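# Move one bottle from the cabinet onto the bench

## Task

Take exactly one bottle out of the cabinet and set it upright on the bench, leaving the remaining two bottles inside the cabinet.

## Robot and tools

Robot: two arms, left_arm and right_arm, each on its own carriage on one shared floor track along y at x = 0. left_rail always carries the arm on the +y side, right_rail the other; these names do not follow image sides. Each arm's base sits at x = 0, y = its carriage position, z = 0.04 m, facing +x. Each arm ends in a two-finger parallel gripper whose fingers cannot fold.

Scene frame (used for all printed positions): fixed to the table, table top at z = 0, +z up, +x the direction the arms face, +y to their left, y = 0 at the track middle. The table edge is at x = 0.17 m. Gripper frame: fingers point along its +z, open and close along its y. end_effector_position is the point between the closed pads; fingertips extend roughly 9 to 33 mm past it depending on opening.

execute_actions(actions, cameras): runs actions in order. An action may hold rows, steps (1 to 450 control steps of 1/30 s, default 15, at least one per row), until, and rail commands. rows: up to 15 rows, one per control step. Each row is 18 numbers in [-1, 1]: left dx, dy, dz, rx, ry, rz, left gripper position, force_limit, speed, then the same nine for the right arm. All 18 are always sent. The six pose numbers are an offset, not a pose: measured from that arm's Hand target as it stood when the action began, expressed in that Hand target's own axes; 1.0 equals 0.6 m or 180 degrees, and rx, ry, rz form one rotation vector. Every row counts from the same start, so ramp offsets gradually (about +0.01 per row is 0.18 m/s). Sending all six zeros re-requests the current Hand target. After the last row the arm keeps heading to that row's target for the remaining steps. Gripper numbers are absolute: position +1 fully open (140 mm), pads touch near -0.8, -1 closes until blocked; force_limit and speed set grip force and finger speed (both start at +1). To leave a gripper alone, resend its previous three numbers, since 0 is a real command.

Rails: {"left_rail": {"position_m": ...}} sets an absolute y position in metres (left_rail -0.8 to 1.5, right_rail -1.5 to 0.8); speed_m_s 0.01 to 1; acceleration_factor 0.1 to 1; {"stop": true} brakes. Keep carriages at least 0.78 m apart. After sending, wait with an action like {"steps": n, "until": {"left_rail": {"position_status": ["!=", "moving"]}}} and let it arrive before aiming a gripper at a scene point. until conditions read only rail fields, with "=", "!=", "<", "<=", ">", ">=", or {"all"/"any": {"status": "ended"}}. Any out-of-range value or unknown name rejects the entire call.

move(target, speed, blend, stop_force, zero, blocking, cameras): straight-line Cartesian path. target is one 18-number row (same layout and offset meaning as rows, counted from each arm's Hand target) or a list of up to 15 such rows, all counted from the same starting Hand targets. speed: path top speed in m/s, 0.002 to 3.6, default 0.25. blend: corner rounding in metres for lists, 0 = stop at each. stop_force: 3 to 120 N, ends an arm's path when its wrist sensor feels that much push; omit it when backing away from a contact, and do not rely on it while the gripper rotates. zero: with stop_force, re-zero first (default true). blocking=false returns early; then call wait or stop before new rows or moves. The path does not avoid obstacles; avoid paths close to an arm's own base. The result adds a move: line (done, off_target, held, fault, moving) and limits used.

wait(seconds 0 to 10): let time pass holding commands. stop(): brakes a running move. zoom_image(camera, region [x0,y0,x1,y1] pixels, at most 504 each way) for cam_high, cam_low, cam_front, cam_side, cam_left_wrist, cam_right_wrist (each 672x504); only cameras in the latest images. zero_wrist_force(arm). finished_scene(scene 1 or 2) ends the scene irreversibly; only call it once the bottle stands on the bench unsupported.

Results: per-arm end_effector_position (m), quaternion wxyz, velocities; Hand target (base for next offsets); Joint positions (rail m, then six joints rad); torques; Wrist force/torque in the gripper's axes plus the peak since last shown; Wrist depth grids (7x7, mm); Motor temperatures; Tool commands; rail position_m, position_status (moving, done, contact_stop, time_out, stopped, stopped_with_arm, stopped_for_other_arm, stopped_for_other_carriage) and position_answer (taken/not_taken). Gripper object_status: 0 moving, 2 closed on something (a grip), 3 reached target or pads met, 1 blocked while opening. position_measured is in counts: 3 open, 230 pads touching. Images come only for an empty action list or when cameras are requested.

Avoid: dropping the bottle, releasing it while moving, knocking over or disturbing the other two bottles, anything ending up off the table (including on the track or metal strip), hard hits on the cabinet or table, pressing arms into each other, commanding targets past a firm contact (stiff arms fault at roughly 150 N or at joint torque limits, wrists 23.6 to 23.8 N m), big twisting or off-centre loads, and overheating motors by holding stretched poses.

Each tool is called after "Call:" by a JSON object that holds its "method" and its "body", one argument or row to a line.

## Session

Call:
{"method": "execute_actions", "body": {
  "actions": []
}}

Scene clock: 0.00 s.
left_arm: end_effector_position=(+0.3456, +1.0122, +0.5800) position_measured=3 object_status=3 end_effector_quat_wxyz=(+0.000, +0.000, +1.000, +0.000) | right_arm: end_effector_position=(+0.3456, -1.0560, +0.5800) position_measured=3 object_status=3 end_effector_quat_wxyz=(+0.000, +0.000, +1.000, +0.000)
Joint positions: left_arm=[0.985 -0.316 -1.725 0.971 -0.816 -1.571 -0.316] | right_arm=[-1.083 -0.316 -1.725 0.971 -0.816 -1.571 -0.316]
Joint velocities: within noise
Joint torques (N m): no reading
Motor temperatures (°C): left_arm=[38 31 38 39 42 36] | right_arm=[32 31 32 35 38 41]
Wrist force (N): no reading
Wrist torque (N m): no reading
Wrist force, peak (N): no reading
Wrist depth (mm): cam_left_wrist=[647 651 655 657 655 653 655 / 667 682 686 684 686 682 686 / 722 706 727 717 713 - 699 / 734 145 784 798 759 759 770 / 105 795 816 828 816 798 109 / - 819 889 892 847 - - / 1925 1942 2013 1960 2013 2032 -] | cam_right_wrist=[680 668 658 658 656 658 641 / 697 704 711 691 687 678 685 / 747 742 739 725 715 730 725 / 781 138 786 767 792 762 140 / - 128 - - 827 833 114 / - 890 923 890 883 - - / - 2270 2160 1902 2041 1987 1969]
Hand target: left_arm +0.3456, +1.0122, +0.5800; +0.000, +0.000, +1.000, +0.000 | right_arm +0.3456, -1.0560, +0.5800; +0.000, +0.000, +1.000, +0.000
Tool commands: left_gripper/position=+1.0 left_gripper/force_limit=+1.0 left_gripper/speed=+1.0 right_gripper/position=+1.0 right_gripper/force_limit=+1.0 right_gripper/speed=+1.0
left_rail: position_m=0.985 position_status=done
right_rail: position_m=-1.083 position_status=done

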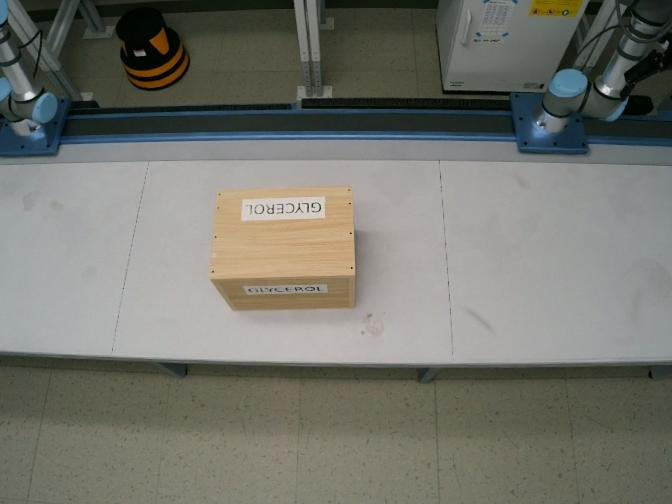

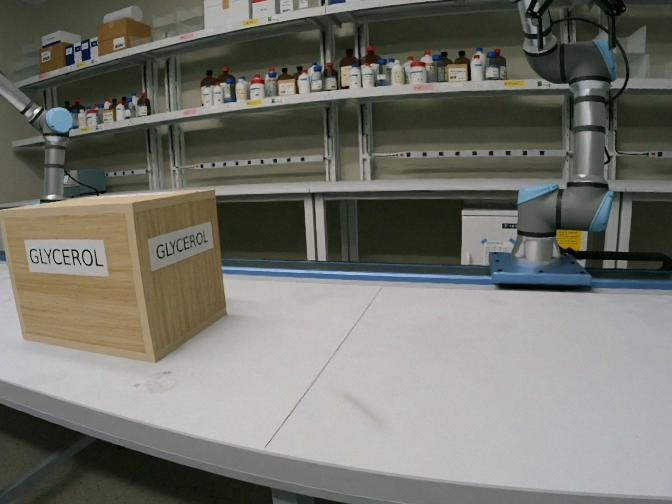

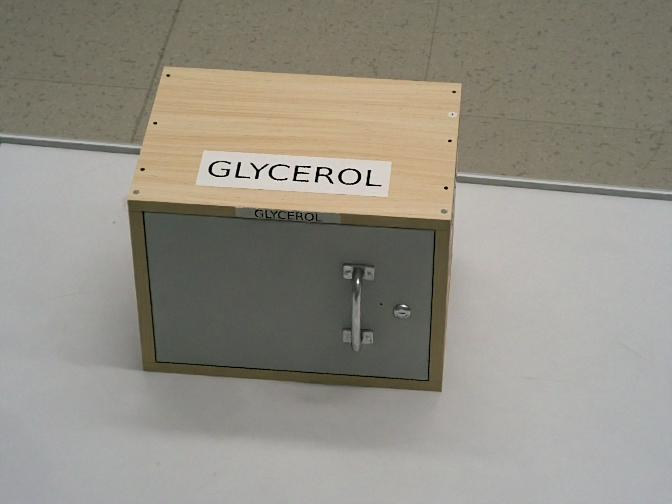

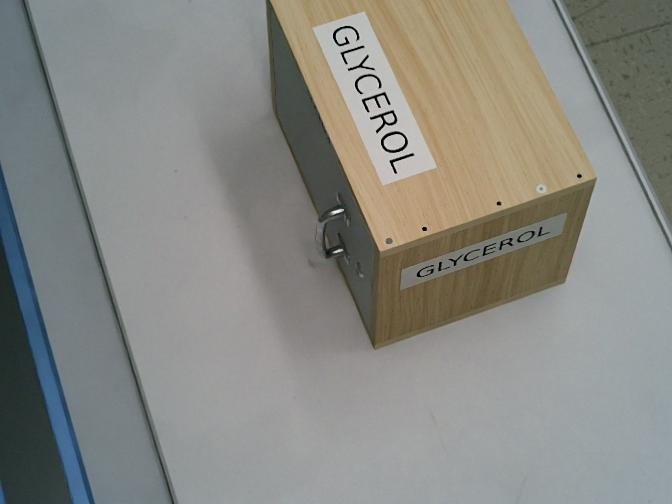

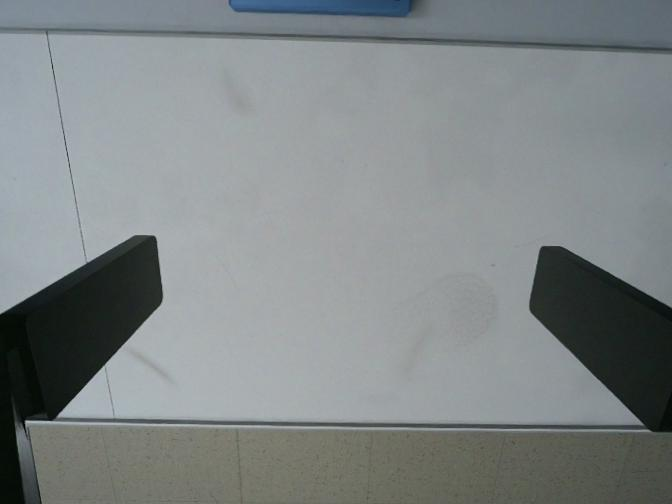

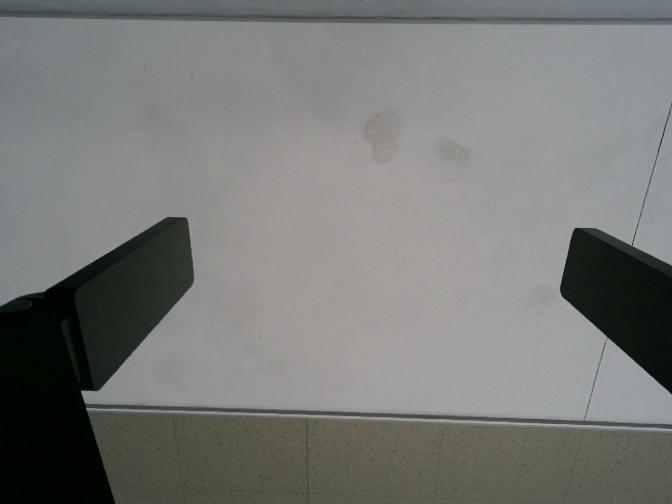

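Call:
{"method": "move", "body": {
  "target": [
    [0,0,0,0,0,0,1,1,1,-0.113,0.348,-0.152,-0.238,-0.077,0,-0.2,-0.1,0],
    [0,0,0,0,0,0,1,1,1,-0.16,0.493,-0.518,-0.4755,-0.1545,0,-0.2,-0.1,0],
    [0,0,0,0,0,0,1,1,1,-0.113,0.348,-0.885,-0.713,-0.232,0,-0.2,-0.1,0],
    [0,0,0,0,0,0,1,1,1,-0.0677,0.208,-0.988,-0.819,-0.266,0,-0.2,-0.1,0],
    [0,0,0,0,0,0,1,1,1,-0.267,0.6975,-0.05,-0.613,0.164,0.613,-0.2,-0.1,0],
    [0,0,0,0,0,0,1,1,1,0.076,0.672,0.633,-0.6305,0.1398,0.6305,-0.2,-0.1,0]
  ],
  "blend": 0.05,
  "speed": 0.4
}}

Call:
{"method": "execute_actions", "body": {
  "actions": [
    {"right_rail":{"position_m":-0.548},"steps":200,"until":{"right_rail":{"position_status":["!=","moving"]}}}
  ],
  "cameras": ["cam_right_wrist","cam_front","cam_side"]
}}

Scene clock: 42.67 s.
left_arm: end_effector_position=(+0.3456, +1.0122, +0.5800) position_measured=3 object_status=3 end_effector_quat_wxyz=(+0.000, +0.000, +1.000, +0.000) | right_arm: end_effector_position=(+0.3000, -0.6528, +0.2002) position_measured=154 object_status=3 end_effector_quat_wxyz=(-0.153, +0.690, +0.153, +0.690)
Joint positions: left_arm=[0.985 -0.316 -1.725 0.971 -0.816 -1.571 -0.316] | right_arm=[-1.083 1.05 -1.456 2.432 -0.976 2.185 0.001]
Joint torques (N m): left_arm=[-0.48 -11.84 -16.91 -2.53 0.18 -0.1] | right_arm=[13.9 -11.68 -3.61 -3.96 1.78 -1.12]
Wrist force (N): left_arm=[0.0 -0.1 -0.4] | right_arm=[-3.6 0.6 -3.8]
Wrist torque (N m): left_arm=[-0.01 -0.02 0.00] | right_arm=[0.02 0.80 0.14]
Wrist force, peak (N): left_arm=[0.5 -0.4 -0.6] | right_arm=[-5.6 0.9 -4.9]
Wrist depth (mm): cam_left_wrist=[655 655 661 657 653 663 651 / 729 684 686 688 692 690 697 / 720 713 686 - 734 724 722 / 746 749 - - 739 757 762 / 105 792 813 810 831 145 109 / - 854 867 861 885 857 - / 2013 2032 1977 1960 1995 2013 -] | cam_right_wrist=[3836 6013 - - - - 4279 / 514 590 - - - - - / 541 622 843 4541 - - - / 584 636 115 818 151 3423 3589 / - 85 80 477 480 90 91 / - 70 - 381 382 - 65 / - - - 304 318 - -]
Hand target: left_arm +0.3456, +1.0122, +0.5800; +0.000, +0.000, +1.000, +0.000 | right_arm +0.3000, -0.6528, +0.2002; -0.153, +0.690, +0.152, +0.690
Off the commanded pose: left_arm 0.000 m, 0 deg | right_arm 0.000 m, 0 deg.
left_rail: position_m=0.985 position_status=done
right_rail: position_m=-1.083 position_status=done
move: done

Scene clock: 44.83 s.
left_arm: end_effector_position=(+0.3456, +1.0122, +0.5800) position_measured=3 object_status=3 end_effector_quat_wxyz=(+0.000, +0.000, +1.000, +0.000) | right_arm: end_effector_position=(+0.3000, -0.1176, +0.2002) position_measured=154 object_status=3 end_effector_quat_wxyz=(-0.153, +0.690, +0.152, +0.690)
Joint positions: left_arm=[0.985 -0.316 -1.725 0.971 -0.816 -1.571 -0.316] | right_arm=[-0.548 1.05 -1.456 2.432 -0.976 2.185 0.001]
Joint torques (N m): left_arm=[0.63 -10.68 -15.19 -2.55 0.26 -0.01] | right_arm=[7.54 -22.78 -23.69 -1.69 0.43 -1.06]
Wrist force (N): left_arm=[0.2 -0.2 0.0] | right_arm=[-3.9 0.9 -3.9]
Wrist torque (N m): left_arm=[-0.03 -0.03 -0.01] | right_arm=[0.07 0.86 0.14]
Wrist force, peak (N): left_arm=[0.1 -0.6 -0.3] | right_arm=[-4.1 1.5 -4.6]
Wrist depth (mm): cam_left_wrist=[645 655 647 667 651 659 657 / 682 669 692 673 - 675 684 / 699 717 679 713 732 724 732 / - 744 798 773 752 145 767 / 105 120 810 - 807 - 109 / - 874 958 847 867 - - / 1995 1942 2013 1942 2070 2110 -] | cam_right_wrist=[- 378 357 302 279 257 4045 / 3648 398 358 321 289 267 - / 1196 419 383 340 304 280 - / 809 476 390 348 173 297 3477 / - 85 80 384 346 90 91 / - 71 - 379 366 - 65 / - - - 304 317 - -]
Hand target: left_arm +0.3456, +1.0122, +0.5800; +0.000, +0.000, +1.000, +0.000 | right_arm +0.3000, -0.1176, +0.2002; -0.153, +0.690, +0.152, +0.690
Tool commands: left_gripper/position=+1.0 left_gripper/force_limit=+1.0 left_gripper/speed=+1.0 right_gripper/position=-0.2 right_gripper/force_limit=-0.1 right_gripper/speed=+0.0
Off the commanded pose: left_arm 0.000 m, 0 deg | right_arm 0.000 m, 0 deg.
left_rail: position_m=0.985 position_status=done
right_rail: position_m=-0.548 position_status=done
Images, in order (width x height): cam_front 672x504, cam_side 672x504, cam_right_wrist 672x504.

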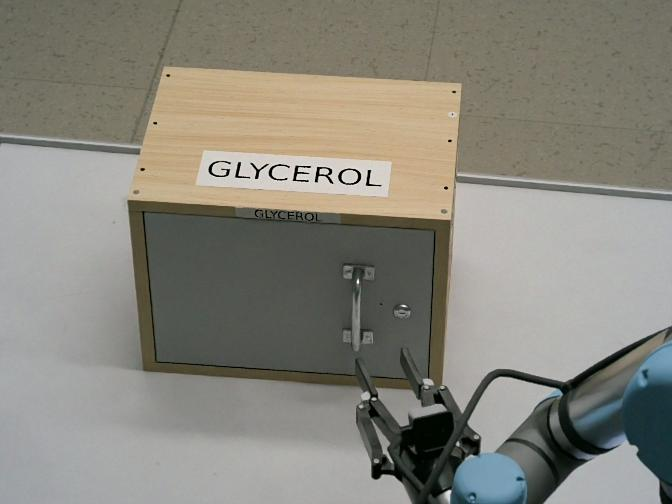

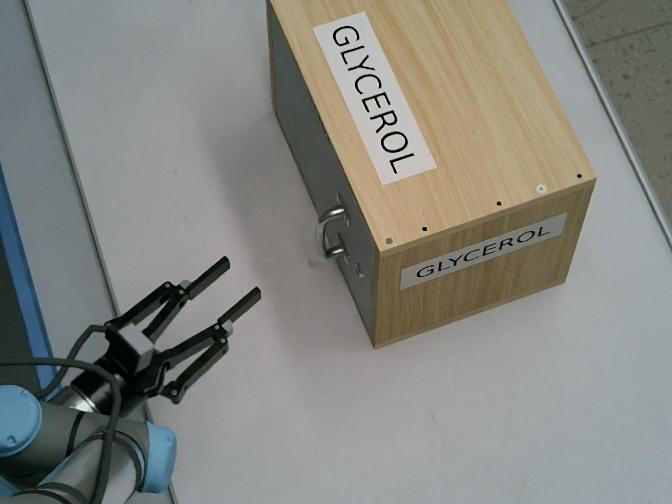

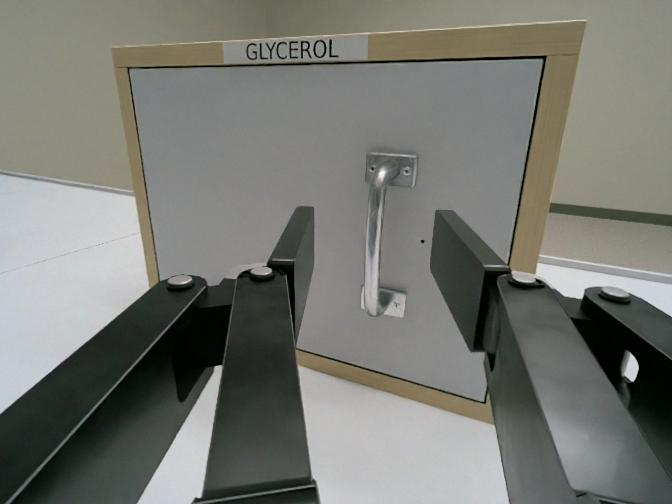

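Call:
{"method": "move", "body": {
  "target": [0,0,0,0,0,0,1,1,1,-0.0917,0.0065,0.11,0,0,0,-0.2,-0.1,0],
  "speed": 0.15
}}

Call:
{"method": "move", "body": {
  "target": [0,0,0,0,0,0,1,1,1,0,0.0018,0.1073,0,0,0,-0.2,-0.1,0],
  "speed": 0.06,
  "stop_force": 8,
  "cameras": ["cam_right_wrist","cam_side"]
}}

Scene clock: 57.03 s.
left_arm: end_effector_position=(+0.3456, +1.0122, +0.5800) position_measured=3 object_status=3 end_effector_quat_wxyz=(+0.000, +0.000, +1.000, +0.000) | right_arm: end_effector_position=(+0.3614, -0.0932, +0.1453) position_measured=154 object_status=3 end_effector_quat_wxyz=(-0.153, +0.690, +0.152, +0.690)
Joint positions: left_arm=[0.985 -0.316 -1.725 0.971 -0.816 -1.571 -0.316] | right_arm=[-0.548 0.919 -1.225 2.372 -1.147 2.054 0.001]
Joint torques (N m): left_arm=[0.13 -10.97 -16.87 -2.41 0.16 0.12] | right_arm=[-15.09 -20.67 -22.53 -4.09 -1.87 -0.85]
Wrist force (N): left_arm=[0.3 -0.4 -0.2] | right_arm=[-3.9 0.7 -3.8]
Wrist torque (N m): left_arm=[-0.08 -0.06 0.00] | right_arm=[0.06 0.85 0.13]
Wrist force, peak (N): left_arm=[0.2 -0.5 -0.5] | right_arm=[-4.1 0.8 -4.1]
Wrist depth (mm): cam_left_wrist=[645 647 653 659 649 661 659 / 679 675 684 677 671 669 682 / 708 717 732 722 773 732 732 / 752 746 851 838 765 757 778 / 105 801 844 807 854 145 109 / - 881 885 899 871 889 - / 1942 1942 1942 1960 1977 2051 -] | cam_right_wrist=[320 300 265 240 219 200 189 / 362 319 283 255 227 210 198 / 931 344 303 268 242 220 209 / 569 364 309 237 254 228 503 / - 85 80 299 277 90 91 / - 71 - 296 286 - 65 / - - - 237 238 - -]
Hand target: left_arm +0.3456, +1.0122, +0.5800; +0.000, +0.000, +1.000, +0.000 | right_arm +0.3615, -0.0932, +0.1452; -0.153, +0.690, +0.152, +0.690
Off the commanded pose: left_arm 0.000 m, 0 deg | right_arm 0.000 m, 0 deg.
left_rail: position_m=0.985 position_status=done
right_rail: position_m=-0.548 position_status=done
move: done

Scene clock: 59.27 s.
left_arm: end_effector_position=(+0.3456, +1.0122, +0.5800) position_measured=3 object_status=3 end_effector_quat_wxyz=(+0.000, +0.000, +1.000, +0.000) | right_arm: end_effector_position=(+0.4203, -0.0670, +0.1452) position_measured=154 object_status=3 end_effector_quat_wxyz=(-0.153, +0.690, +0.152, +0.690)
Joint positions: left_arm=[0.985 -0.316 -1.725 0.971 -0.816 -1.571 -0.316] | right_arm=[-0.548 0.832 -1.16 2.249 -1.088 1.967 0.001]
Joint torques (N m): left_arm=[-0.3 -10.55 -15.52 -2.57 0.38 -0.07] | right_arm=[-14.21 -23.21 -24.57 -0.97 -2.15 1.1]
Wrist force (N): left_arm=[0.4 -0.1 -0.1] | right_arm=[-3.8 0.8 -3.7]
Wrist torque (N m): left_arm=[-0.02 -0.07 0.00] | right_arm=[0.05 0.85 0.15]
Wrist force, peak (N): left_arm=[0.3 -0.3 -0.7] | right_arm=[-3.9 1.0 -4.1]
Wrist depth (mm): cam_left_wrist=[653 651 651 651 653 661 667 / 673 679 679 684 673 684 686 / 722 715 - - 759 720 734 / - 736 759 752 765 145 781 / 105 127 838 787 813 145 109 / - 889 867 - 720 841 - / 2032 1908 2051 1799 1892 1995 -] | cam_right_wrist=[249 223 199 179 161 150 139 / 267 240 212 191 166 158 145 / 296 257 226 202 180 166 152 / 321 275 234 166 173 168 159 / 413 85 80 225 202 90 91 / - 71 - 241 219 - 65 / - - - 237 228 - -]
Hand target: left_arm +0.3456, +1.0122, +0.5800; +0.000, +0.000, +1.000, +0.000 | right_arm +0.4203, -0.0670, +0.1452; -0.153, +0.690, +0.152, +0.690
Off the commanded pose: left_arm 0.000 m, 0 deg | right_arm 0.000 m, 0 deg.
left_rail: position_m=0.985 position_status=done
right_rail: position_m=-0.548 position_status=done
move: done
Images, in order (width x height): cam_side 672x504, cam_right_wrist 672x504.

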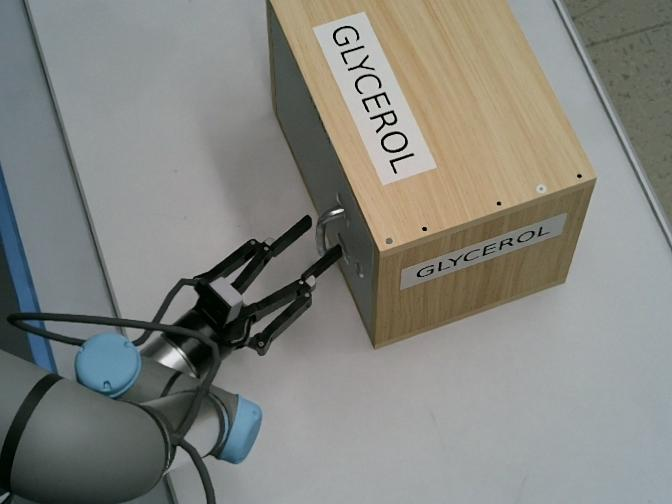

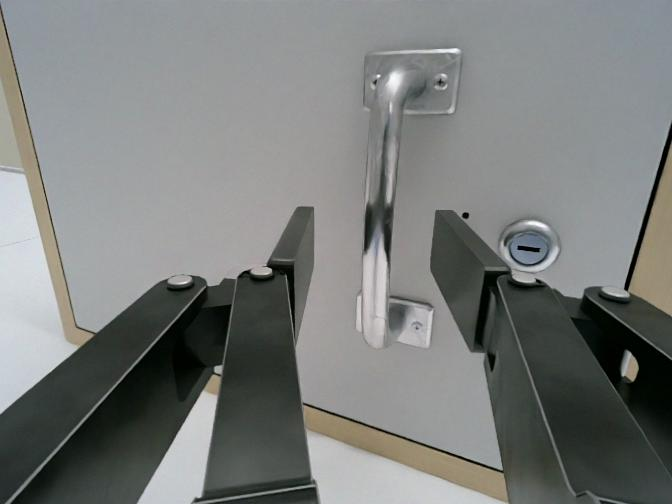

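Call:
{"method": "execute_actions", "body": {
  "actions": [
    {"rows":[[0,0,0,0,0,0,1,1,1,0,0,0,0,0,0,-1,-0.1,-1]],"steps":90}
  ]
}}

Call:
{"method": "move", "body": {
  "target": [0,0,0,0,0,0,1,1,1,0,-0.0242,-0.0325,0,0,0,-1,-0.1,-1],
  "speed": 0.03,
  "stop_force": 40,
  "cameras": ["cam_high","cam_right_wrist"]
}}

Scene clock: 107.73 s.
left_arm: end_effector_position=(+0.3456, +1.0122, +0.5800) position_measured=3 object_status=3 end_effector_quat_wxyz=(+0.000, +0.000, +1.000, +0.000) | right_arm: end_effector_position=(+0.4203, -0.0670, +0.1452) position_measured=214 object_status=2 end_effector_quat_wxyz=(-0.153, +0.690, +0.152, +0.690)
Joint positions: left_arm=[0.985 -0.316 -1.725 0.971 -0.816 -1.571 -0.316] | right_arm=[-0.548 0.832 -1.16 2.249 -1.088 1.967 0.001]
Joint torques (N m): left_arm=[0.9 -11.7 -16.41 -2.26 0.29 -0.09] | right_arm=[17.03 -24.05 -24.34 -4.64 -4.62 0.86]
Wrist force (N): left_arm=[0.0 -0.1 -0.3] | right_arm=[-2.2 13.2 -13.6]
Wrist torque (N m): left_arm=[-0.02 0.01 0.01] | right_arm=[-0.39 0.74 -0.11]
Wrist force, peak (N): left_arm=[0.5 -0.5 -0.4] | right_arm=[-2.1 13.4 -13.9]
Wrist depth (mm): cam_left_wrist=[649 645 651 657 649 663 661 / 684 663 671 679 688 679 679 / 697 713 720 677 727 727 688 / 749 752 765 706 773 749 773 / 105 807 810 813 816 792 109 / - 844 907 881 867 838 - / 1977 1960 1892 1942 2173 1799 -] | cam_right_wrist=[247 223 199 179 161 150 139 / 268 240 211 191 166 158 145 / 295 256 225 200 180 166 151 / 318 279 238 159 182 171 158 / 349 312 85 92 87 91 164 / - 63 - 63 - 61 65 / - - - - - - -]
Hand target: left_arm +0.3456, +1.0122, +0.5800; +0.000, +0.000, +1.000, +0.000 | right_arm +0.4203, -0.0670, +0.1452; -0.153, +0.690, +0.152, +0.690
Off the commanded pose: left_arm 0.000 m, 0 deg | right_arm 0.000 m, 0 deg.
left_rail: position_m=0.985 position_status=done
right_rail: position_m=-0.548 position_status=done

Scene clock: 109.63 s.
left_arm: end_effector_position=(+0.3456, +1.0122, +0.5800) position_measured=3 object_status=3 end_effector_quat_wxyz=(+0.000, +0.000, +1.000, +0.000) | right_arm: end_effector_position=(+0.3965, -0.0621, +0.1452) position_measured=214 object_status=2 end_effector_quat_wxyz=(-0.153, +0.690, +0.152, +0.690)
Joint positions: left_arm=[0.985 -0.316 -1.725 0.971 -0.816 -1.571 -0.316] | right_arm=[-0.548 0.893 -1.166 2.258 -1.093 2.028 0.001]
Joint torques (N m): left_arm=[0.28 -10.96 -16.28 -2.39 0.47 0.09] | right_arm=[18.97 -37.11 -6.7 -5.25 -1.91 -0.03]
Wrist force (N): left_arm=[0.2 -0.3 -0.1] | right_arm=[-3.1 13.8 -9.9]
Wrist torque (N m): left_arm=[-0.06 -0.05 0.00] | right_arm=[-0.47 0.70 -0.22]
Wrist force, peak (N): left_arm=[-0.2 -0.7 -0.3] | right_arm=[-0.2 17.5 -10.2]
Wrist depth (mm): cam_left_wrist=[653 649 655 657 651 655 663 / 675 679 675 679 690 675 699 / 727 675 715 724 727 729 729 / 746 136 732 773 765 752 757 / 105 119 822 825 810 801 109 / - - - 787 878 878 - / 1960 1995 1995 1960 1995 - -] | cam_right_wrist=[278 243 209 182 160 147 135 / 304 261 223 196 164 154 139 / 328 282 234 205 179 162 147 / 509 308 253 159 180 166 158 / 380 - 86 92 87 91 177 / - 63 - 63 - 61 65 / - - - - - - -]
Hand target: left_arm +0.3456, +1.0122, +0.5800; +0.000, +0.000, +1.000, +0.000 | right_arm +0.3965, -0.0621, +0.1452; -0.153, +0.690, +0.152, +0.690
Off the commanded pose: left_arm 0.000 m, 0 deg | right_arm 0.000 m, 0 deg.
left_rail: position_m=0.985 position_status=done
right_rail: position_m=-0.548 position_status=done
move: done
Images, in order (width x height): cam_high 672x504, cam_right_wrist 672x504.

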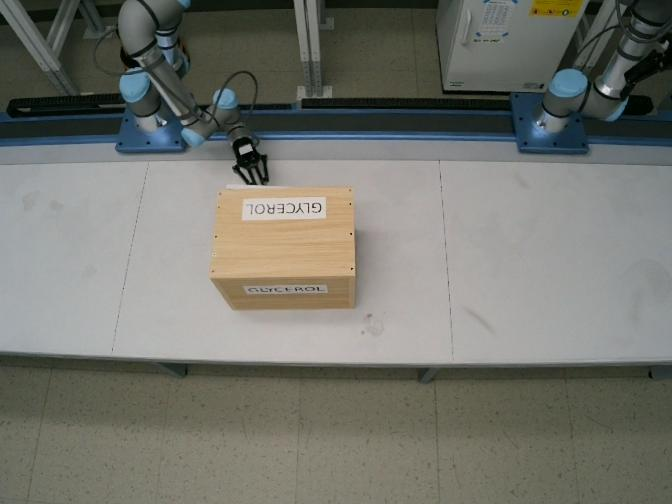

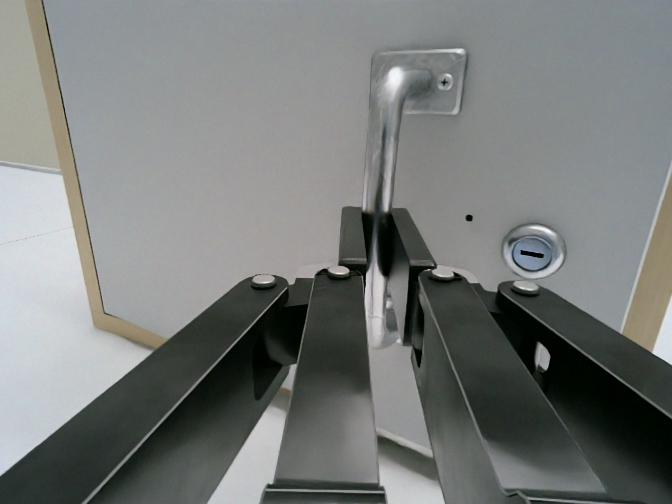

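Call:
{"method": "move", "body": {
  "target": [
    [0,0,0,0,0,0,1,1,1,0,-0.0267,-0.0307,0,0,0,-1,-0.1,-1],
    [0,0,0,0,0,0,1,1,1,0,-0.0557,-0.0585,0,0,0,-1,-0.1,-1],
    [0,0,0,0,0,0,1,1,1,0,-0.0873,-0.0837,0,0,0,-1,-0.1,-1],
    [0,0,0,0,0,0,1,1,1,0,-0.121,-0.1062,0,0,0,-1,-0.1,-1]
  ],
  "speed": 0.05,
  "blend": 0.01,
  "stop_force": 40,
  "cameras": ["cam_high","cam_right_wrist"]
}}

Scene clock: 118.90 s.
left_arm: end_effector_position=(+0.3456, +1.0122, +0.5800) position_measured=3 object_status=3 end_effector_quat_wxyz=(+0.000, +0.000, +1.000, +0.000) | right_arm: end_effector_position=(+0.3081, -0.0232, +0.1453) position_measured=214 object_status=2 end_effector_quat_wxyz=(-0.153, +0.690, +0.152, +0.690)
Joint positions: left_arm=[0.985 -0.316 -1.725 0.971 -0.816 -1.571 -0.316] | right_arm=[-0.548 1.16 -1.133 2.195 -1.062 2.295 0.001]
Joint torques (N m): left_arm=[-0.03 -11.8 -16.58 -2.34 0.42 0.05] | right_arm=[14.42 -28.34 -31.59 -2.85 -0.87 1.95]
Wrist force (N): left_arm=[0.2 -0.5 -0.1] | right_arm=[-7.9 9.0 -11.1]
Wrist torque (N m): left_arm=[-0.10 -0.04 0.00] | right_arm=[-0.31 0.62 -0.35]
Wrist force, peak (N): left_arm=[0.5 -0.2 -0.6] | right_arm=[-2.3 16.0 -10.3]
Wrist depth (mm): cam_left_wrist=[653 647 653 653 651 659 661 / - 675 679 682 697 682 695 / 739 752 722 717 727 715 744 / 741 146 - 770 773 749 - / 105 781 801 816 813 804 109 / - 787 854 954 878 871 - / 1977 1977 1942 2032 1995 1892 -] | cam_right_wrist=[- 360 284 211 159 139 117 / - 3903 302 223 157 144 122 / 883 894 328 236 176 146 126 / 562 575 354 160 146 148 129 / 383 - 86 86 87 91 130 / - 63 - 64 - 61 65 / - - - - - - -]
Hand target: left_arm +0.3456, +1.0122, +0.5800; +0.000, +0.000, +1.000, +0.000 | right_arm +0.3081, -0.0232, +0.1453; -0.153, +0.690, +0.152, +0.690
Off the commanded pose: left_arm 0.000 m, 0 deg | right_arm 0.000 m, 0 deg.
left_rail: position_m=0.985 position_status=done
right_rail: position_m=-0.548 position_status=done
move: done
Images, in order (width x height): cam_high 672x504, cam_right_wrist 672x504.

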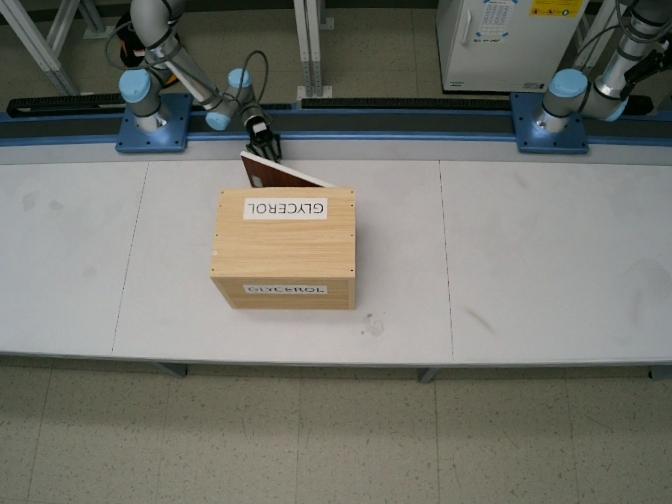

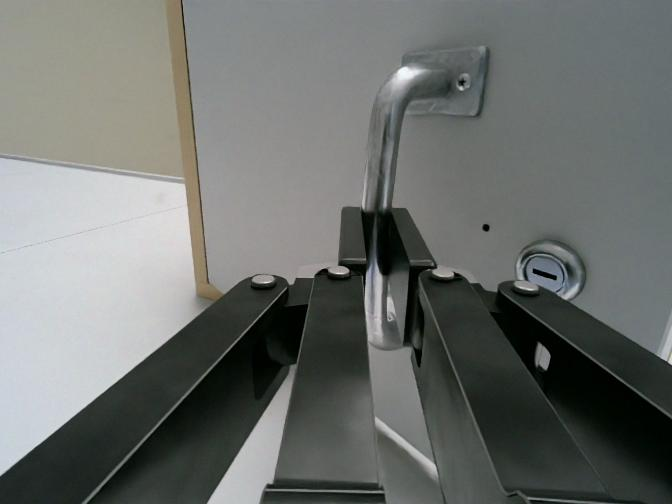

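Call:
{"method": "execute_actions", "body": {
  "actions": [
    {"rows":[[0,0,0,0,0,0,1,1,1,0,0,0,0,0,0,-0.35,-0.1,-0.6]],"steps":35}
  ]
}}

Call:
{"method": "move", "body": {
  "target": [0,0,0,0,0,0,1,1,1,0,0,-0.1333,0,0,0,-0.35,-0.1,-0.6],
  "speed": 0.15
}}

Call:
{"method": "execute_actions", "body": {
  "actions": [
    {"right_rail":{"position_m":-0.898},"steps":150,"until":{"right_rail":{"position_status":["!=","moving"]}}}
  ]
}}

Call:
{"method": "move", "body": {
  "target": [0,0,0,0,0,0,1,1,1,0.008,-0.039,0.306,0.217,-0.217,0.4653,-1,-0.1,-0.3],
  "speed": 0.3,
  "cameras": ["cam_high","cam_right_wrist","cam_side"]
}}

Scene clock: 127.47 s.
left_arm: end_effector_position=(+0.3456, +1.0122, +0.5800) position_measured=3 object_status=3 end_effector_quat_wxyz=(+0.000, +0.000, +1.000, +0.000) | right_arm: end_effector_position=(+0.3081, -0.0231, +0.1453) position_measured=173 object_status=3 end_effector_quat_wxyz=(-0.153, +0.690, +0.152, +0.690)
Joint positions: left_arm=[0.985 -0.316 -1.725 0.971 -0.816 -1.571 -0.316] | right_arm=[-0.548 1.16 -1.133 2.195 -1.062 2.295 0.001]
Joint torques (N m): left_arm=[0.01 -9.8 -16.92 -2.26 0.24 0.03] | right_arm=[3.73 -28.02 -1.35 -0.94 1.56 -0.83]
Wrist force (N): left_arm=[0.3 0.1 -0.4] | right_arm=[-3.5 0.6 -3.9]
Wrist torque (N m): left_arm=[0.03 -0.06 0.00] | right_arm=[0.02 0.76 0.11]
Wrist force, peak (N): left_arm=[-0.1 -0.7 -0.5] | right_arm=[-8.0 9.6 -12.8]
Wrist depth (mm): cam_left_wrist=[649 645 663 659 659 659 657 / 684 677 684 - 688 673 679 / 710 708 729 727 706 717 713 / 765 752 739 - 749 146 787 / 105 801 810 822 828 804 109 / - 881 - 864 878 881 - / - - 1977 1995 2090 1960 -] | cam_right_wrist=[- 367 284 211 159 139 117 / - - 301 224 155 144 122 / 939 792 331 232 177 147 126 / 565 569 347 159 168 147 129 / 411 85 87 175 189 94 88 / - 66 63 253 218 - - / - 69 - 238 - - -]
Hand target: left_arm +0.3456, +1.0122, +0.5800; +0.000, +0.000, +1.000, +0.000 | right_arm +0.3081, -0.0231, +0.1453; -0.153, +0.690, +0.152, +0.690
Off the commanded pose: left_arm 0.000 m, 0 deg | right_arm 0.000 m, 0 deg.
left_rail: position_m=0.985 position_status=done
right_rail: position_m=-0.548 position_status=done

Scene clock: 128.70 s.
left_arm: end_effector_position=(+0.3456, +1.0122, +0.5800) position_measured=3 object_status=3 end_effector_quat_wxyz=(+0.000, +0.000, +1.000, +0.000) | right_arm: end_effector_position=(+0.2357, -0.0569, +0.1452) position_measured=173 object_status=3 end_effector_quat_wxyz=(-0.153, +0.690, +0.152, +0.690)
Joint positions: left_arm=[0.985 -0.316 -1.725 0.971 -0.816 -1.571 -0.316] | right_arm=[-0.548 1.323 -1.18 2.287 -1.107 2.458 0.001]
Joint torques (N m): left_arm=[0.2 -11.39 -16.28 -2.2 0.6 -0.07] | right_arm=[13.58 -35.17 -0.57 -3.32 1.83 -0.85]
Wrist force (N): left_arm=[0.3 -0.2 0.0] | right_arm=[-3.5 0.8 -3.8]
Wrist torque (N m): left_arm=[-0.04 -0.06 0.00] | right_arm=[0.05 0.78 -0.02]
Wrist force, peak (N): left_arm=[-0.1 -0.4 -0.5] | right_arm=[-3.9 0.6 -4.9]
Wrist depth (mm): cam_left_wrist=[644 640 659 657 655 655 659 / 695 669 675 644 629 684 684 / 724 727 - - 741 - 732 / 752 140 757 767 759 145 770 / 105 127 - 810 825 136 109 / - 864 954 857 861 - - / 1977 1942 2013 2032 1995 1908 -] | cam_right_wrist=[3321 4450 380 287 228 190 270 / - - 407 306 229 195 289 / 976 1060 438 316 246 203 308 / 568 571 482 248 144 211 516 / 411 85 87 330 289 94 87 / - 66 63 283 283 - - / - 69 - - 238 - -]
Hand target: left_arm +0.3456, +1.0122, +0.5800; +0.000, +0.000, +1.000, +0.000 | right_arm +0.2356, -0.0569, +0.1452; -0.153, +0.690, +0.152, +0.690
Off the commanded pose: left_arm 0.000 m, 0 deg | right_arm 0.000 m, 0 deg.
left_rail: position_m=0.985 position_status=done
right_rail: position_m=-0.548 position_status=done
move: done

Scene clock: 130.50 s.
left_arm: end_effector_position=(+0.3456, +1.0122, +0.5800) position_measured=3 object_status=3 end_effector_quat_wxyz=(+0.000, +0.000, +1.000, +0.000) | right_arm: end_effector_position=(+0.2356, -0.4069, +0.1453) position_measured=173 object_status=3 end_effector_quat_wxyz=(-0.153, +0.690, +0.152, +0.690)
Joint positions: left_arm=[0.985 -0.316 -1.725 0.971 -0.816 -1.571 -0.316] | right_arm=[-0.898 1.323 -1.18 2.287 -1.107 2.458 0.001]
Joint torques (N m): left_arm=[0.11 -10.33 -16.94 -2.32 0.59 -0.01] | right_arm=[8.55 -25.58 -12.12 -0.74 0.1 -0.82]
Wrist force (N): left_arm=[0.2 0.0 -0.2] | right_arm=[-3.6 0.5 -3.7]
Wrist torque (N m): left_arm=[0.00 -0.05 0.01] | right_arm=[-0.01 0.79 -0.03]
Wrist force, peak (N): left_arm=[0.2 -0.3 -0.5] | right_arm=[-3.9 1.7 -4.2]
Wrist depth (mm): cam_left_wrist=[645 655 649 661 653 657 659 / 677 684 675 675 688 695 690 / 720 724 727 720 729 729 727 / 757 146 770 789 773 754 759 / 105 147 822 878 816 798 109 / 889 864 871 - 844 871 - / 1977 1995 2013 2032 2013 2013 -] | cam_right_wrist=[400 598 450 549 5057 - - / 382 765 502 593 - - 3477 / 473 662 502 623 - - 5057 / 515 525 528 494 145 611 562 / 410 85 87 371 122 94 88 / - 66 63 282 271 - - / - 69 - 238 238 - -]
Hand target: left_arm +0.3456, +1.0122, +0.5800; +0.000, +0.000, +1.000, +0.000 | right_arm +0.2356, -0.4069, +0.1452; -0.153, +0.690, +0.152, +0.690
Tool commands: left_gripper/position=+1.0 left_gripper/force_limit=+1.0 left_gripper/speed=+1.0 right_gripper/position=-0.35 right_gripper/force_limit=-0.1 right_gripper/speed=-0.6
Off the commanded pose: left_arm 0.000 m, 0 deg | right_arm 0.000 m, 0 deg.
left_rail: position_m=0.985 position_status=done
right_rail: position_m=-0.898 position_status=done

Scene clock: 134.33 s.
left_arm: end_effector_position=(+0.3456, +1.0122, +0.5800) position_measured=3 object_status=3 end_effector_quat_wxyz=(+0.000, +0.000, +1.000, +0.000) | right_arm: end_effector_position=(+0.3922, -0.3082, +0.1502) position_measured=232 object_status=3 end_effector_quat_wxyz=(+0.701, -0.701, +0.093, -0.092)
Joint positions: left_arm=[0.985 -0.316 -1.725 0.971 -0.816 -1.571 -0.316] | right_arm=[-0.898 0.43 -1.098 2.104 -1.007 0.692 1.573]
Joint torques (N m): left_arm=[-0.38 -11.2 -16.5 -2.24 0.49 -0.15] | right_arm=[-13.49 -25.62 -10.97 -3.61 -2.08 1.28]
Wrist force (N): left_arm=[0.4 0.0 0.0] | right_arm=[-1.9 -0.1 -1.6]
Wrist torque (N m): left_arm=[0.01 -0.08 0.00] | right_arm=[-0.09 0.31 -0.13]
Wrist force, peak (N): left_arm=[0.4 -0.4 -0.5] | right_arm=[-4.3 1.3 -4.0]
Wrist depth (mm): cam_left_wrist=[644 649 667 663 659 655 659 / 684 679 679 688 692 695 682 / 713 715 715 722 732 724 724 / 752 746 765 762 765 146 125 / 105 798 813 822 801 145 109 / - 847 878 854 881 914 - / 1960 1995 1995 1995 2013 2051 -] | cam_right_wrist=[2713 285 283 282 281 280 256 / - 294 290 285 286 282 243 / - 4837 630 634 582 368 240 / - 1556 420 120 425 364 238 / - - 77 89 86 94 237 / - 60 - 64 64 - 65 / - - - - - - -]
Hand target: left_arm +0.3456, +1.0122, +0.5800; +0.000, +0.000, +1.000, +0.000 | right_arm +0.3922, -0.3082, +0.1501; +0.701, -0.701, +0.093, -0.092
Off the commanded pose: left_arm 0.000 m, 0 deg | right_arm 0.000 m, 0 deg.
left_rail: position_m=0.985 position_status=done
right_rail: position_m=-0.898 position_status=done
move: done
Images, in order (width x height): cam_high 672x504, cam_side 672x504, cam_right_wrist 672x504.

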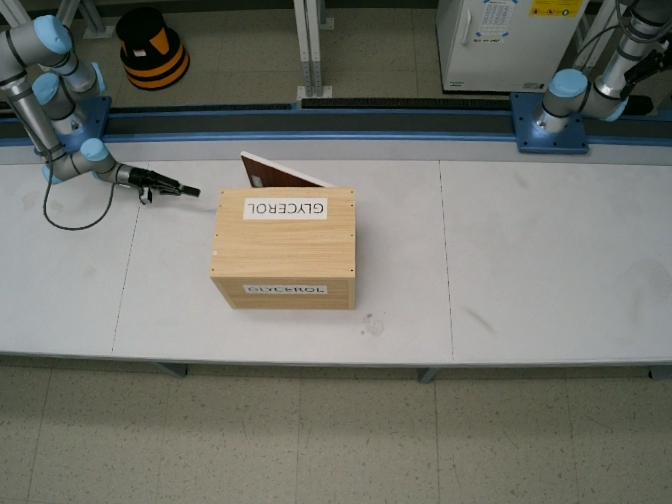

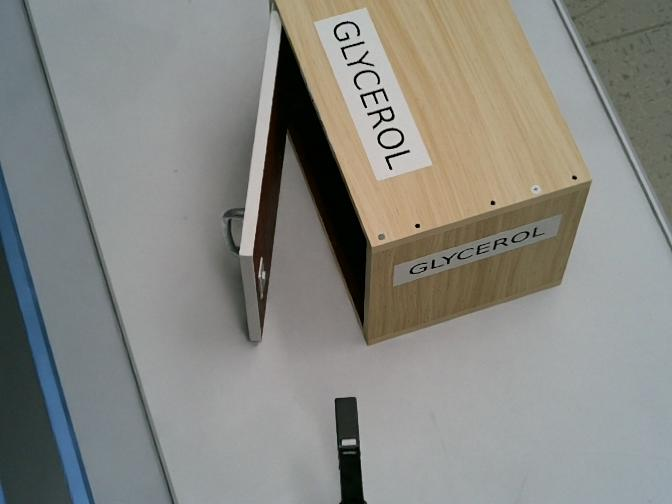

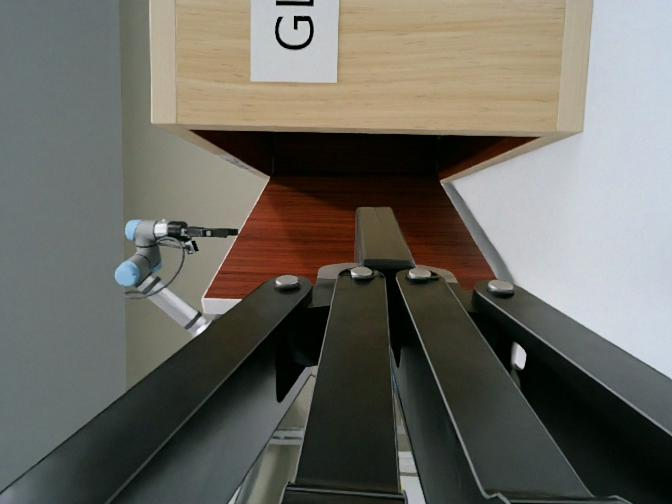

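Call:
{"method": "execute_actions", "body": {
  "actions": [
    {"right_rail":{"position_m":-0.698,"speed_m_s":0.15},"steps":150,"until":{"right_rail":{"position_status":["!=","moving"]}}}
  ],
  "cameras": ["cam_side","cam_right_wrist"]
}}

Scene clock: 139.27 s.
left_arm: end_effector_position=(+0.3456, +1.0122, +0.5800) position_measured=3 object_status=3 end_effector_quat_wxyz=(+0.000, +0.000, +1.000, +0.000) | right_arm: end_effector_position=(+0.3922, -0.1082, +0.1501) position_measured=232 object_status=3 end_effector_quat_wxyz=(+0.701, -0.701, +0.093, -0.092)
Joint positions: left_arm=[0.985 -0.316 -1.725 0.971 -0.816 -1.571 -0.316] | right_arm=[-0.698 0.429 -1.098 2.104 -1.008 0.692 1.573]
Joint torques (N m): left_arm=[-0.1 -10.8 -17.2 -2.14 0.57 -0.18] | right_arm=[2.26 -28.67 -6.54 -2.99 -0.49 1.3]
Wrist force (N): left_arm=[0.2 -0.6 0.0] | right_arm=[-2.2 -0.3 -1.8]
Wrist torque (N m): left_arm=[-0.10 -0.04 0.01] | right_arm=[-0.12 0.37 -0.14]
Wrist force, peak (N): left_arm=[0.3 -0.7 -0.1] | right_arm=[-2.1 -0.3 -2.8]
Wrist depth (mm): cam_left_wrist=[657 653 647 653 655 651 653 / 682 679 - 695 713 710 677 / 727 720 724 - 744 727 744 / - 147 746 781 792 754 762 / 105 825 807 798 819 145 109 / - 881 874 889 874 - - / 1977 1960 - 2032 2032 2090 -] | cam_right_wrist=[180 241 449 464 379 288 216 / 3090 261 459 465 467 330 226 / - - 368 373 378 345 241 / - 263 247 145 250 254 237 / - 195 77 89 86 94 200 / - 60 - 64 64 - 65 / - - - - - - -]
Hand target: left_arm +0.3456, +1.0122, +0.5800; +0.000, +0.000, +1.000, +0.000 | right_arm +0.3922, -0.1082, +0.1501; +0.701, -0.701, +0.093, -0.092
Tool commands: left_gripper/position=+1.0 left_gripper/force_limit=+1.0 left_gripper/speed=+1.0 right_gripper/position=-1.0 right_gripper/force_limit=-0.1 right_gripper/speed=-0.3
Off the commanded pose: left_arm 0.000 m, 0 deg | right_arm 0.000 m, 0 deg.
left_rail: position_m=0.985 position_status=done
right_rail: position_m=-0.698 speed_m_s=0.15 position_status=done
Images, in order (width x height): cam_side 672x504, cam_right_wrist 672x504.

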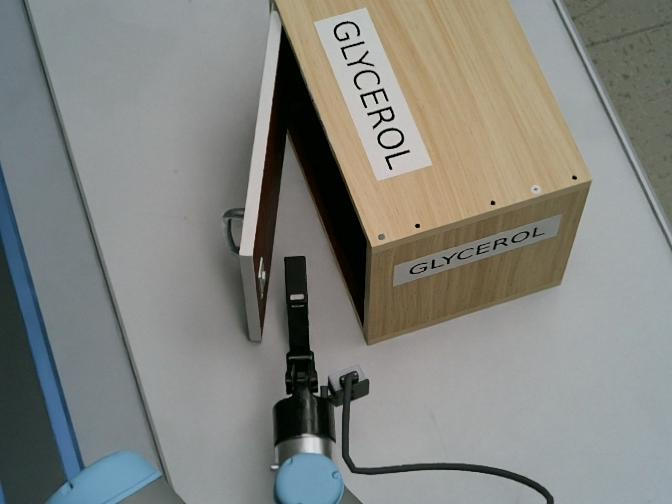

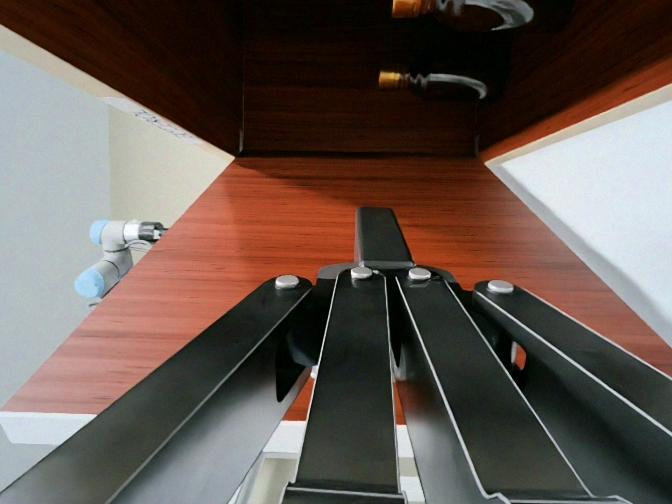

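Call:
{"method": "move", "body": {
  "target": [
    [0,0,0,0,0,0,1,1,1,-0.0462,0,0.0157,0,0,0,-1,-0.1,-0.3],
    [0,0,0,0,0,0,1,1,1,-0.2,0,0.0768,0,0.0167,0,-1,-0.1,-0.3],
    [0,0,0,0,0,0,1,1,1,-0.3245,0,0.177,0,0.0389,0,-1,-0.1,-0.3],
    [0,0,0,0,0,0,1,1,1,-0.4043,0,0.3093,0,0.0611,0,-1,-0.1,-0.3],
    [0,0,0,0,0,0,1,1,1,-0.4318,0,0.4555,0,0.0833,0,-1,-0.1,-0.3]
  ],
  "speed": 0.08,
  "blend": 0.02,
  "stop_force": 30,
  "cameras": ["cam_high","cam_side"]
}}

Scene clock: 151.57 s.
left_arm: end_effector_position=(+0.3456, +1.0122, +0.5800) position_measured=3 object_status=3 end_effector_quat_wxyz=(+0.000, +0.000, +1.000, +0.000) | right_arm: end_effector_position=(+0.2128, +0.2229, +0.1506) position_measured=232 object_status=3 end_effector_quat_wxyz=(+0.683, -0.683, +0.183, -0.183)
Joint positions: left_arm=[0.985 -0.316 -1.725 0.971 -0.816 -1.571 -0.316] | right_arm=[-0.698 1.278 -0.71 1.336 -0.626 1.802 1.572]
Joint torques (N m): left_arm=[-0.09 -11.32 -16.99 -2.09 0.5 -0.01] | right_arm=[10.57 -47.64 -34.49 -1.4 2.08 0.99]
Wrist force (N): left_arm=[0.1 0.0 -0.4] | right_arm=[-2.6 -0.1 -4.3]
Wrist torque (N m): left_arm=[0.00 -0.03 0.00] | right_arm=[-0.09 0.32 -0.15]
Wrist force, peak (N): left_arm=[0.4 -0.7 -0.4] | right_arm=[-2.2 -0.8 -5.0]
Wrist depth (mm): cam_left_wrist=[667 657 640 659 655 659 663 / - 684 669 682 684 699 684 / 732 - 708 713 722 732 - / 746 139 776 757 736 752 770 / 105 781 813 822 825 135 109 / - 854 864 874 844 - - / 1908 1960 2013 1995 1942 2070 -] | cam_right_wrist=[177 177 176 175 174 174 173 / - 179 178 177 176 175 174 / - 180 179 178 177 176 175 / 955 181 180 144 178 178 177 / 852 183 77 89 86 94 178 / - 60 - 64 64 - 65 / - - - - - - -]
Hand target: left_arm +0.3456, +1.0122, +0.5800; +0.000, +0.000, +1.000, +0.000 | right_arm +0.2128, +0.2229, +0.1506; +0.683, -0.683, +0.183, -0.183
Off the commanded pose: left_arm 0.000 m, 0 deg | right_arm 0.000 m, 0 deg.
left_rail: position_m=0.985 position_status=done
right_rail: position_m=-0.698 speed_m_s=0.15 position_status=done
move: done; blend cut to 0.0146 m at target 1
Images, in order (width x height): cam_high 672x504, cam_side 672x504.

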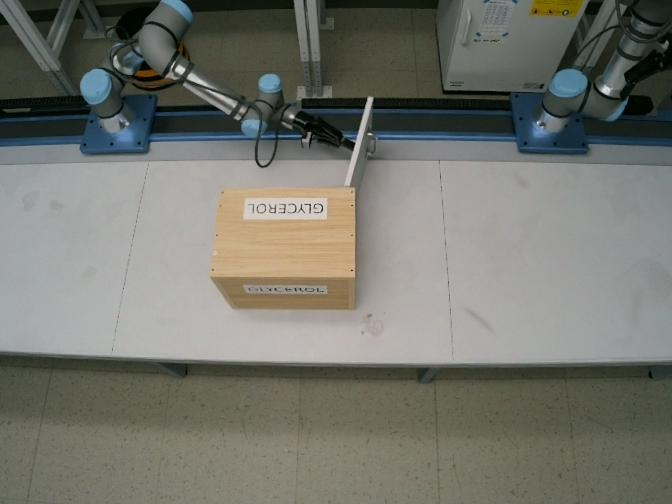

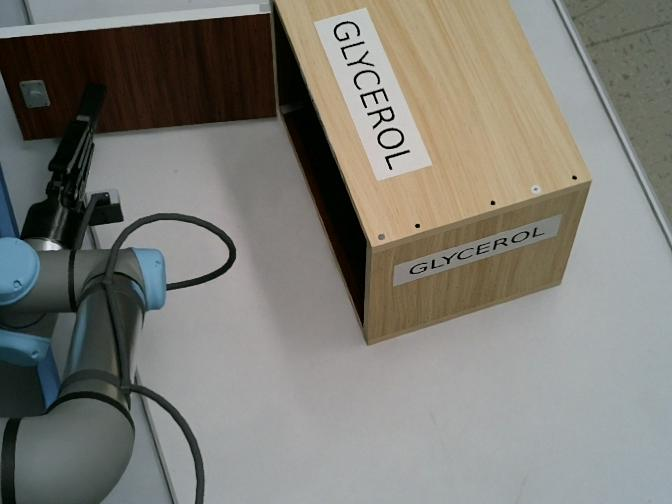

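Call:
{"method": "move", "body": {
  "target": [0,0,0,0,0,0,1,1,1,0.508,-0.0817,-0.5647,-0.1306,0.1306,-0.4873,-1,-0.1,-0.3],
  "speed": 0.3,
  "cameras": ["cam_side"]
}}

Scene clock: 159.43 s.
left_arm: end_effector_position=(+0.3456, +1.0122, +0.5800) position_measured=3 object_status=3 end_effector_quat_wxyz=(+0.000, +0.000, +1.000, +0.000) | right_arm: end_effector_position=(+0.3072, -0.2230, +0.1990) position_measured=232 object_status=3 end_effector_quat_wxyz=(-0.184, +0.683, +0.182, +0.683)
Joint positions: left_arm=[0.985 -0.316 -1.725 0.971 -0.816 -1.571 -0.316] | right_arm=[-0.698 1.026 -1.405 2.372 -0.967 2.074 0.002]
Joint torques (N m): left_arm=[-0.27 -9.94 -17.59 -2.13 0.63 -0.06] | right_arm=[-12.66 -28.92 -3.78 -4.05 -1.79 -1.41]
Wrist force (N): left_arm=[-0.3 -0.3 -0.1] | right_arm=[-3.6 0.6 -3.9]
Wrist torque (N m): left_arm=[-0.07 0.05 0.01] | right_arm=[0.02 0.77 0.14]
Wrist force, peak (N): left_arm=[0.2 -0.7 -0.3] | right_arm=[-3.9 2.1 -4.0]
Wrist depth (mm): cam_left_wrist=[651 647 661 657 661 659 653 / 695 675 679 684 684 - 682 / 717 722 724 732 724 736 729 / 744 140 767 770 767 146 765 / 105 147 819 - 801 - 109 / - 857 878 825 - - - / 2013 1960 2032 2070 1995 1995 -] | cam_right_wrist=[- 4450 366 317 297 - 3836 / 440 532 662 641 339 - - / 457 555 713 689 384 - - / 472 573 576 120 420 3532 3477 / 477 535 77 89 87 94 520 / - 60 - 64 64 - 65 / - - - - - - -]
Hand target: left_arm +0.3456, +1.0122, +0.5800; +0.000, +0.000, +1.000, +0.000 | right_arm +0.3072, -0.2230, +0.1990; -0.184, +0.683, +0.182, +0.683
Off the commanded pose: left_arm 0.000 m, 0 deg | right_arm 0.000 m, 0 deg.
left_rail: position_m=0.985 position_status=done
right_rail: position_m=-0.698 speed_m_s=0.15 position_status=done
move: done
Images, in order (width x height): cam_side 672x504.

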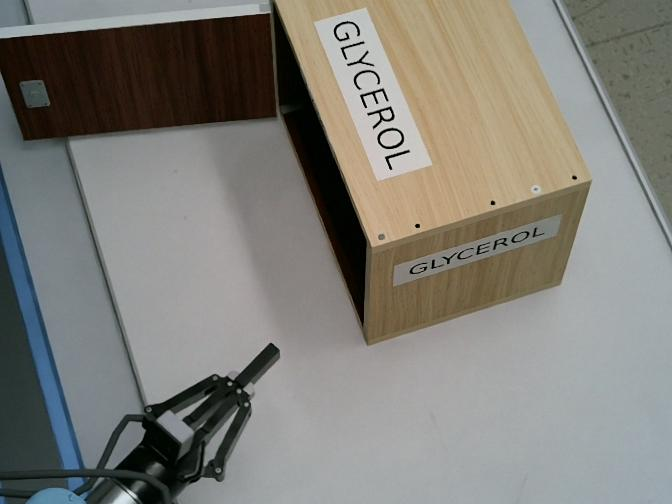

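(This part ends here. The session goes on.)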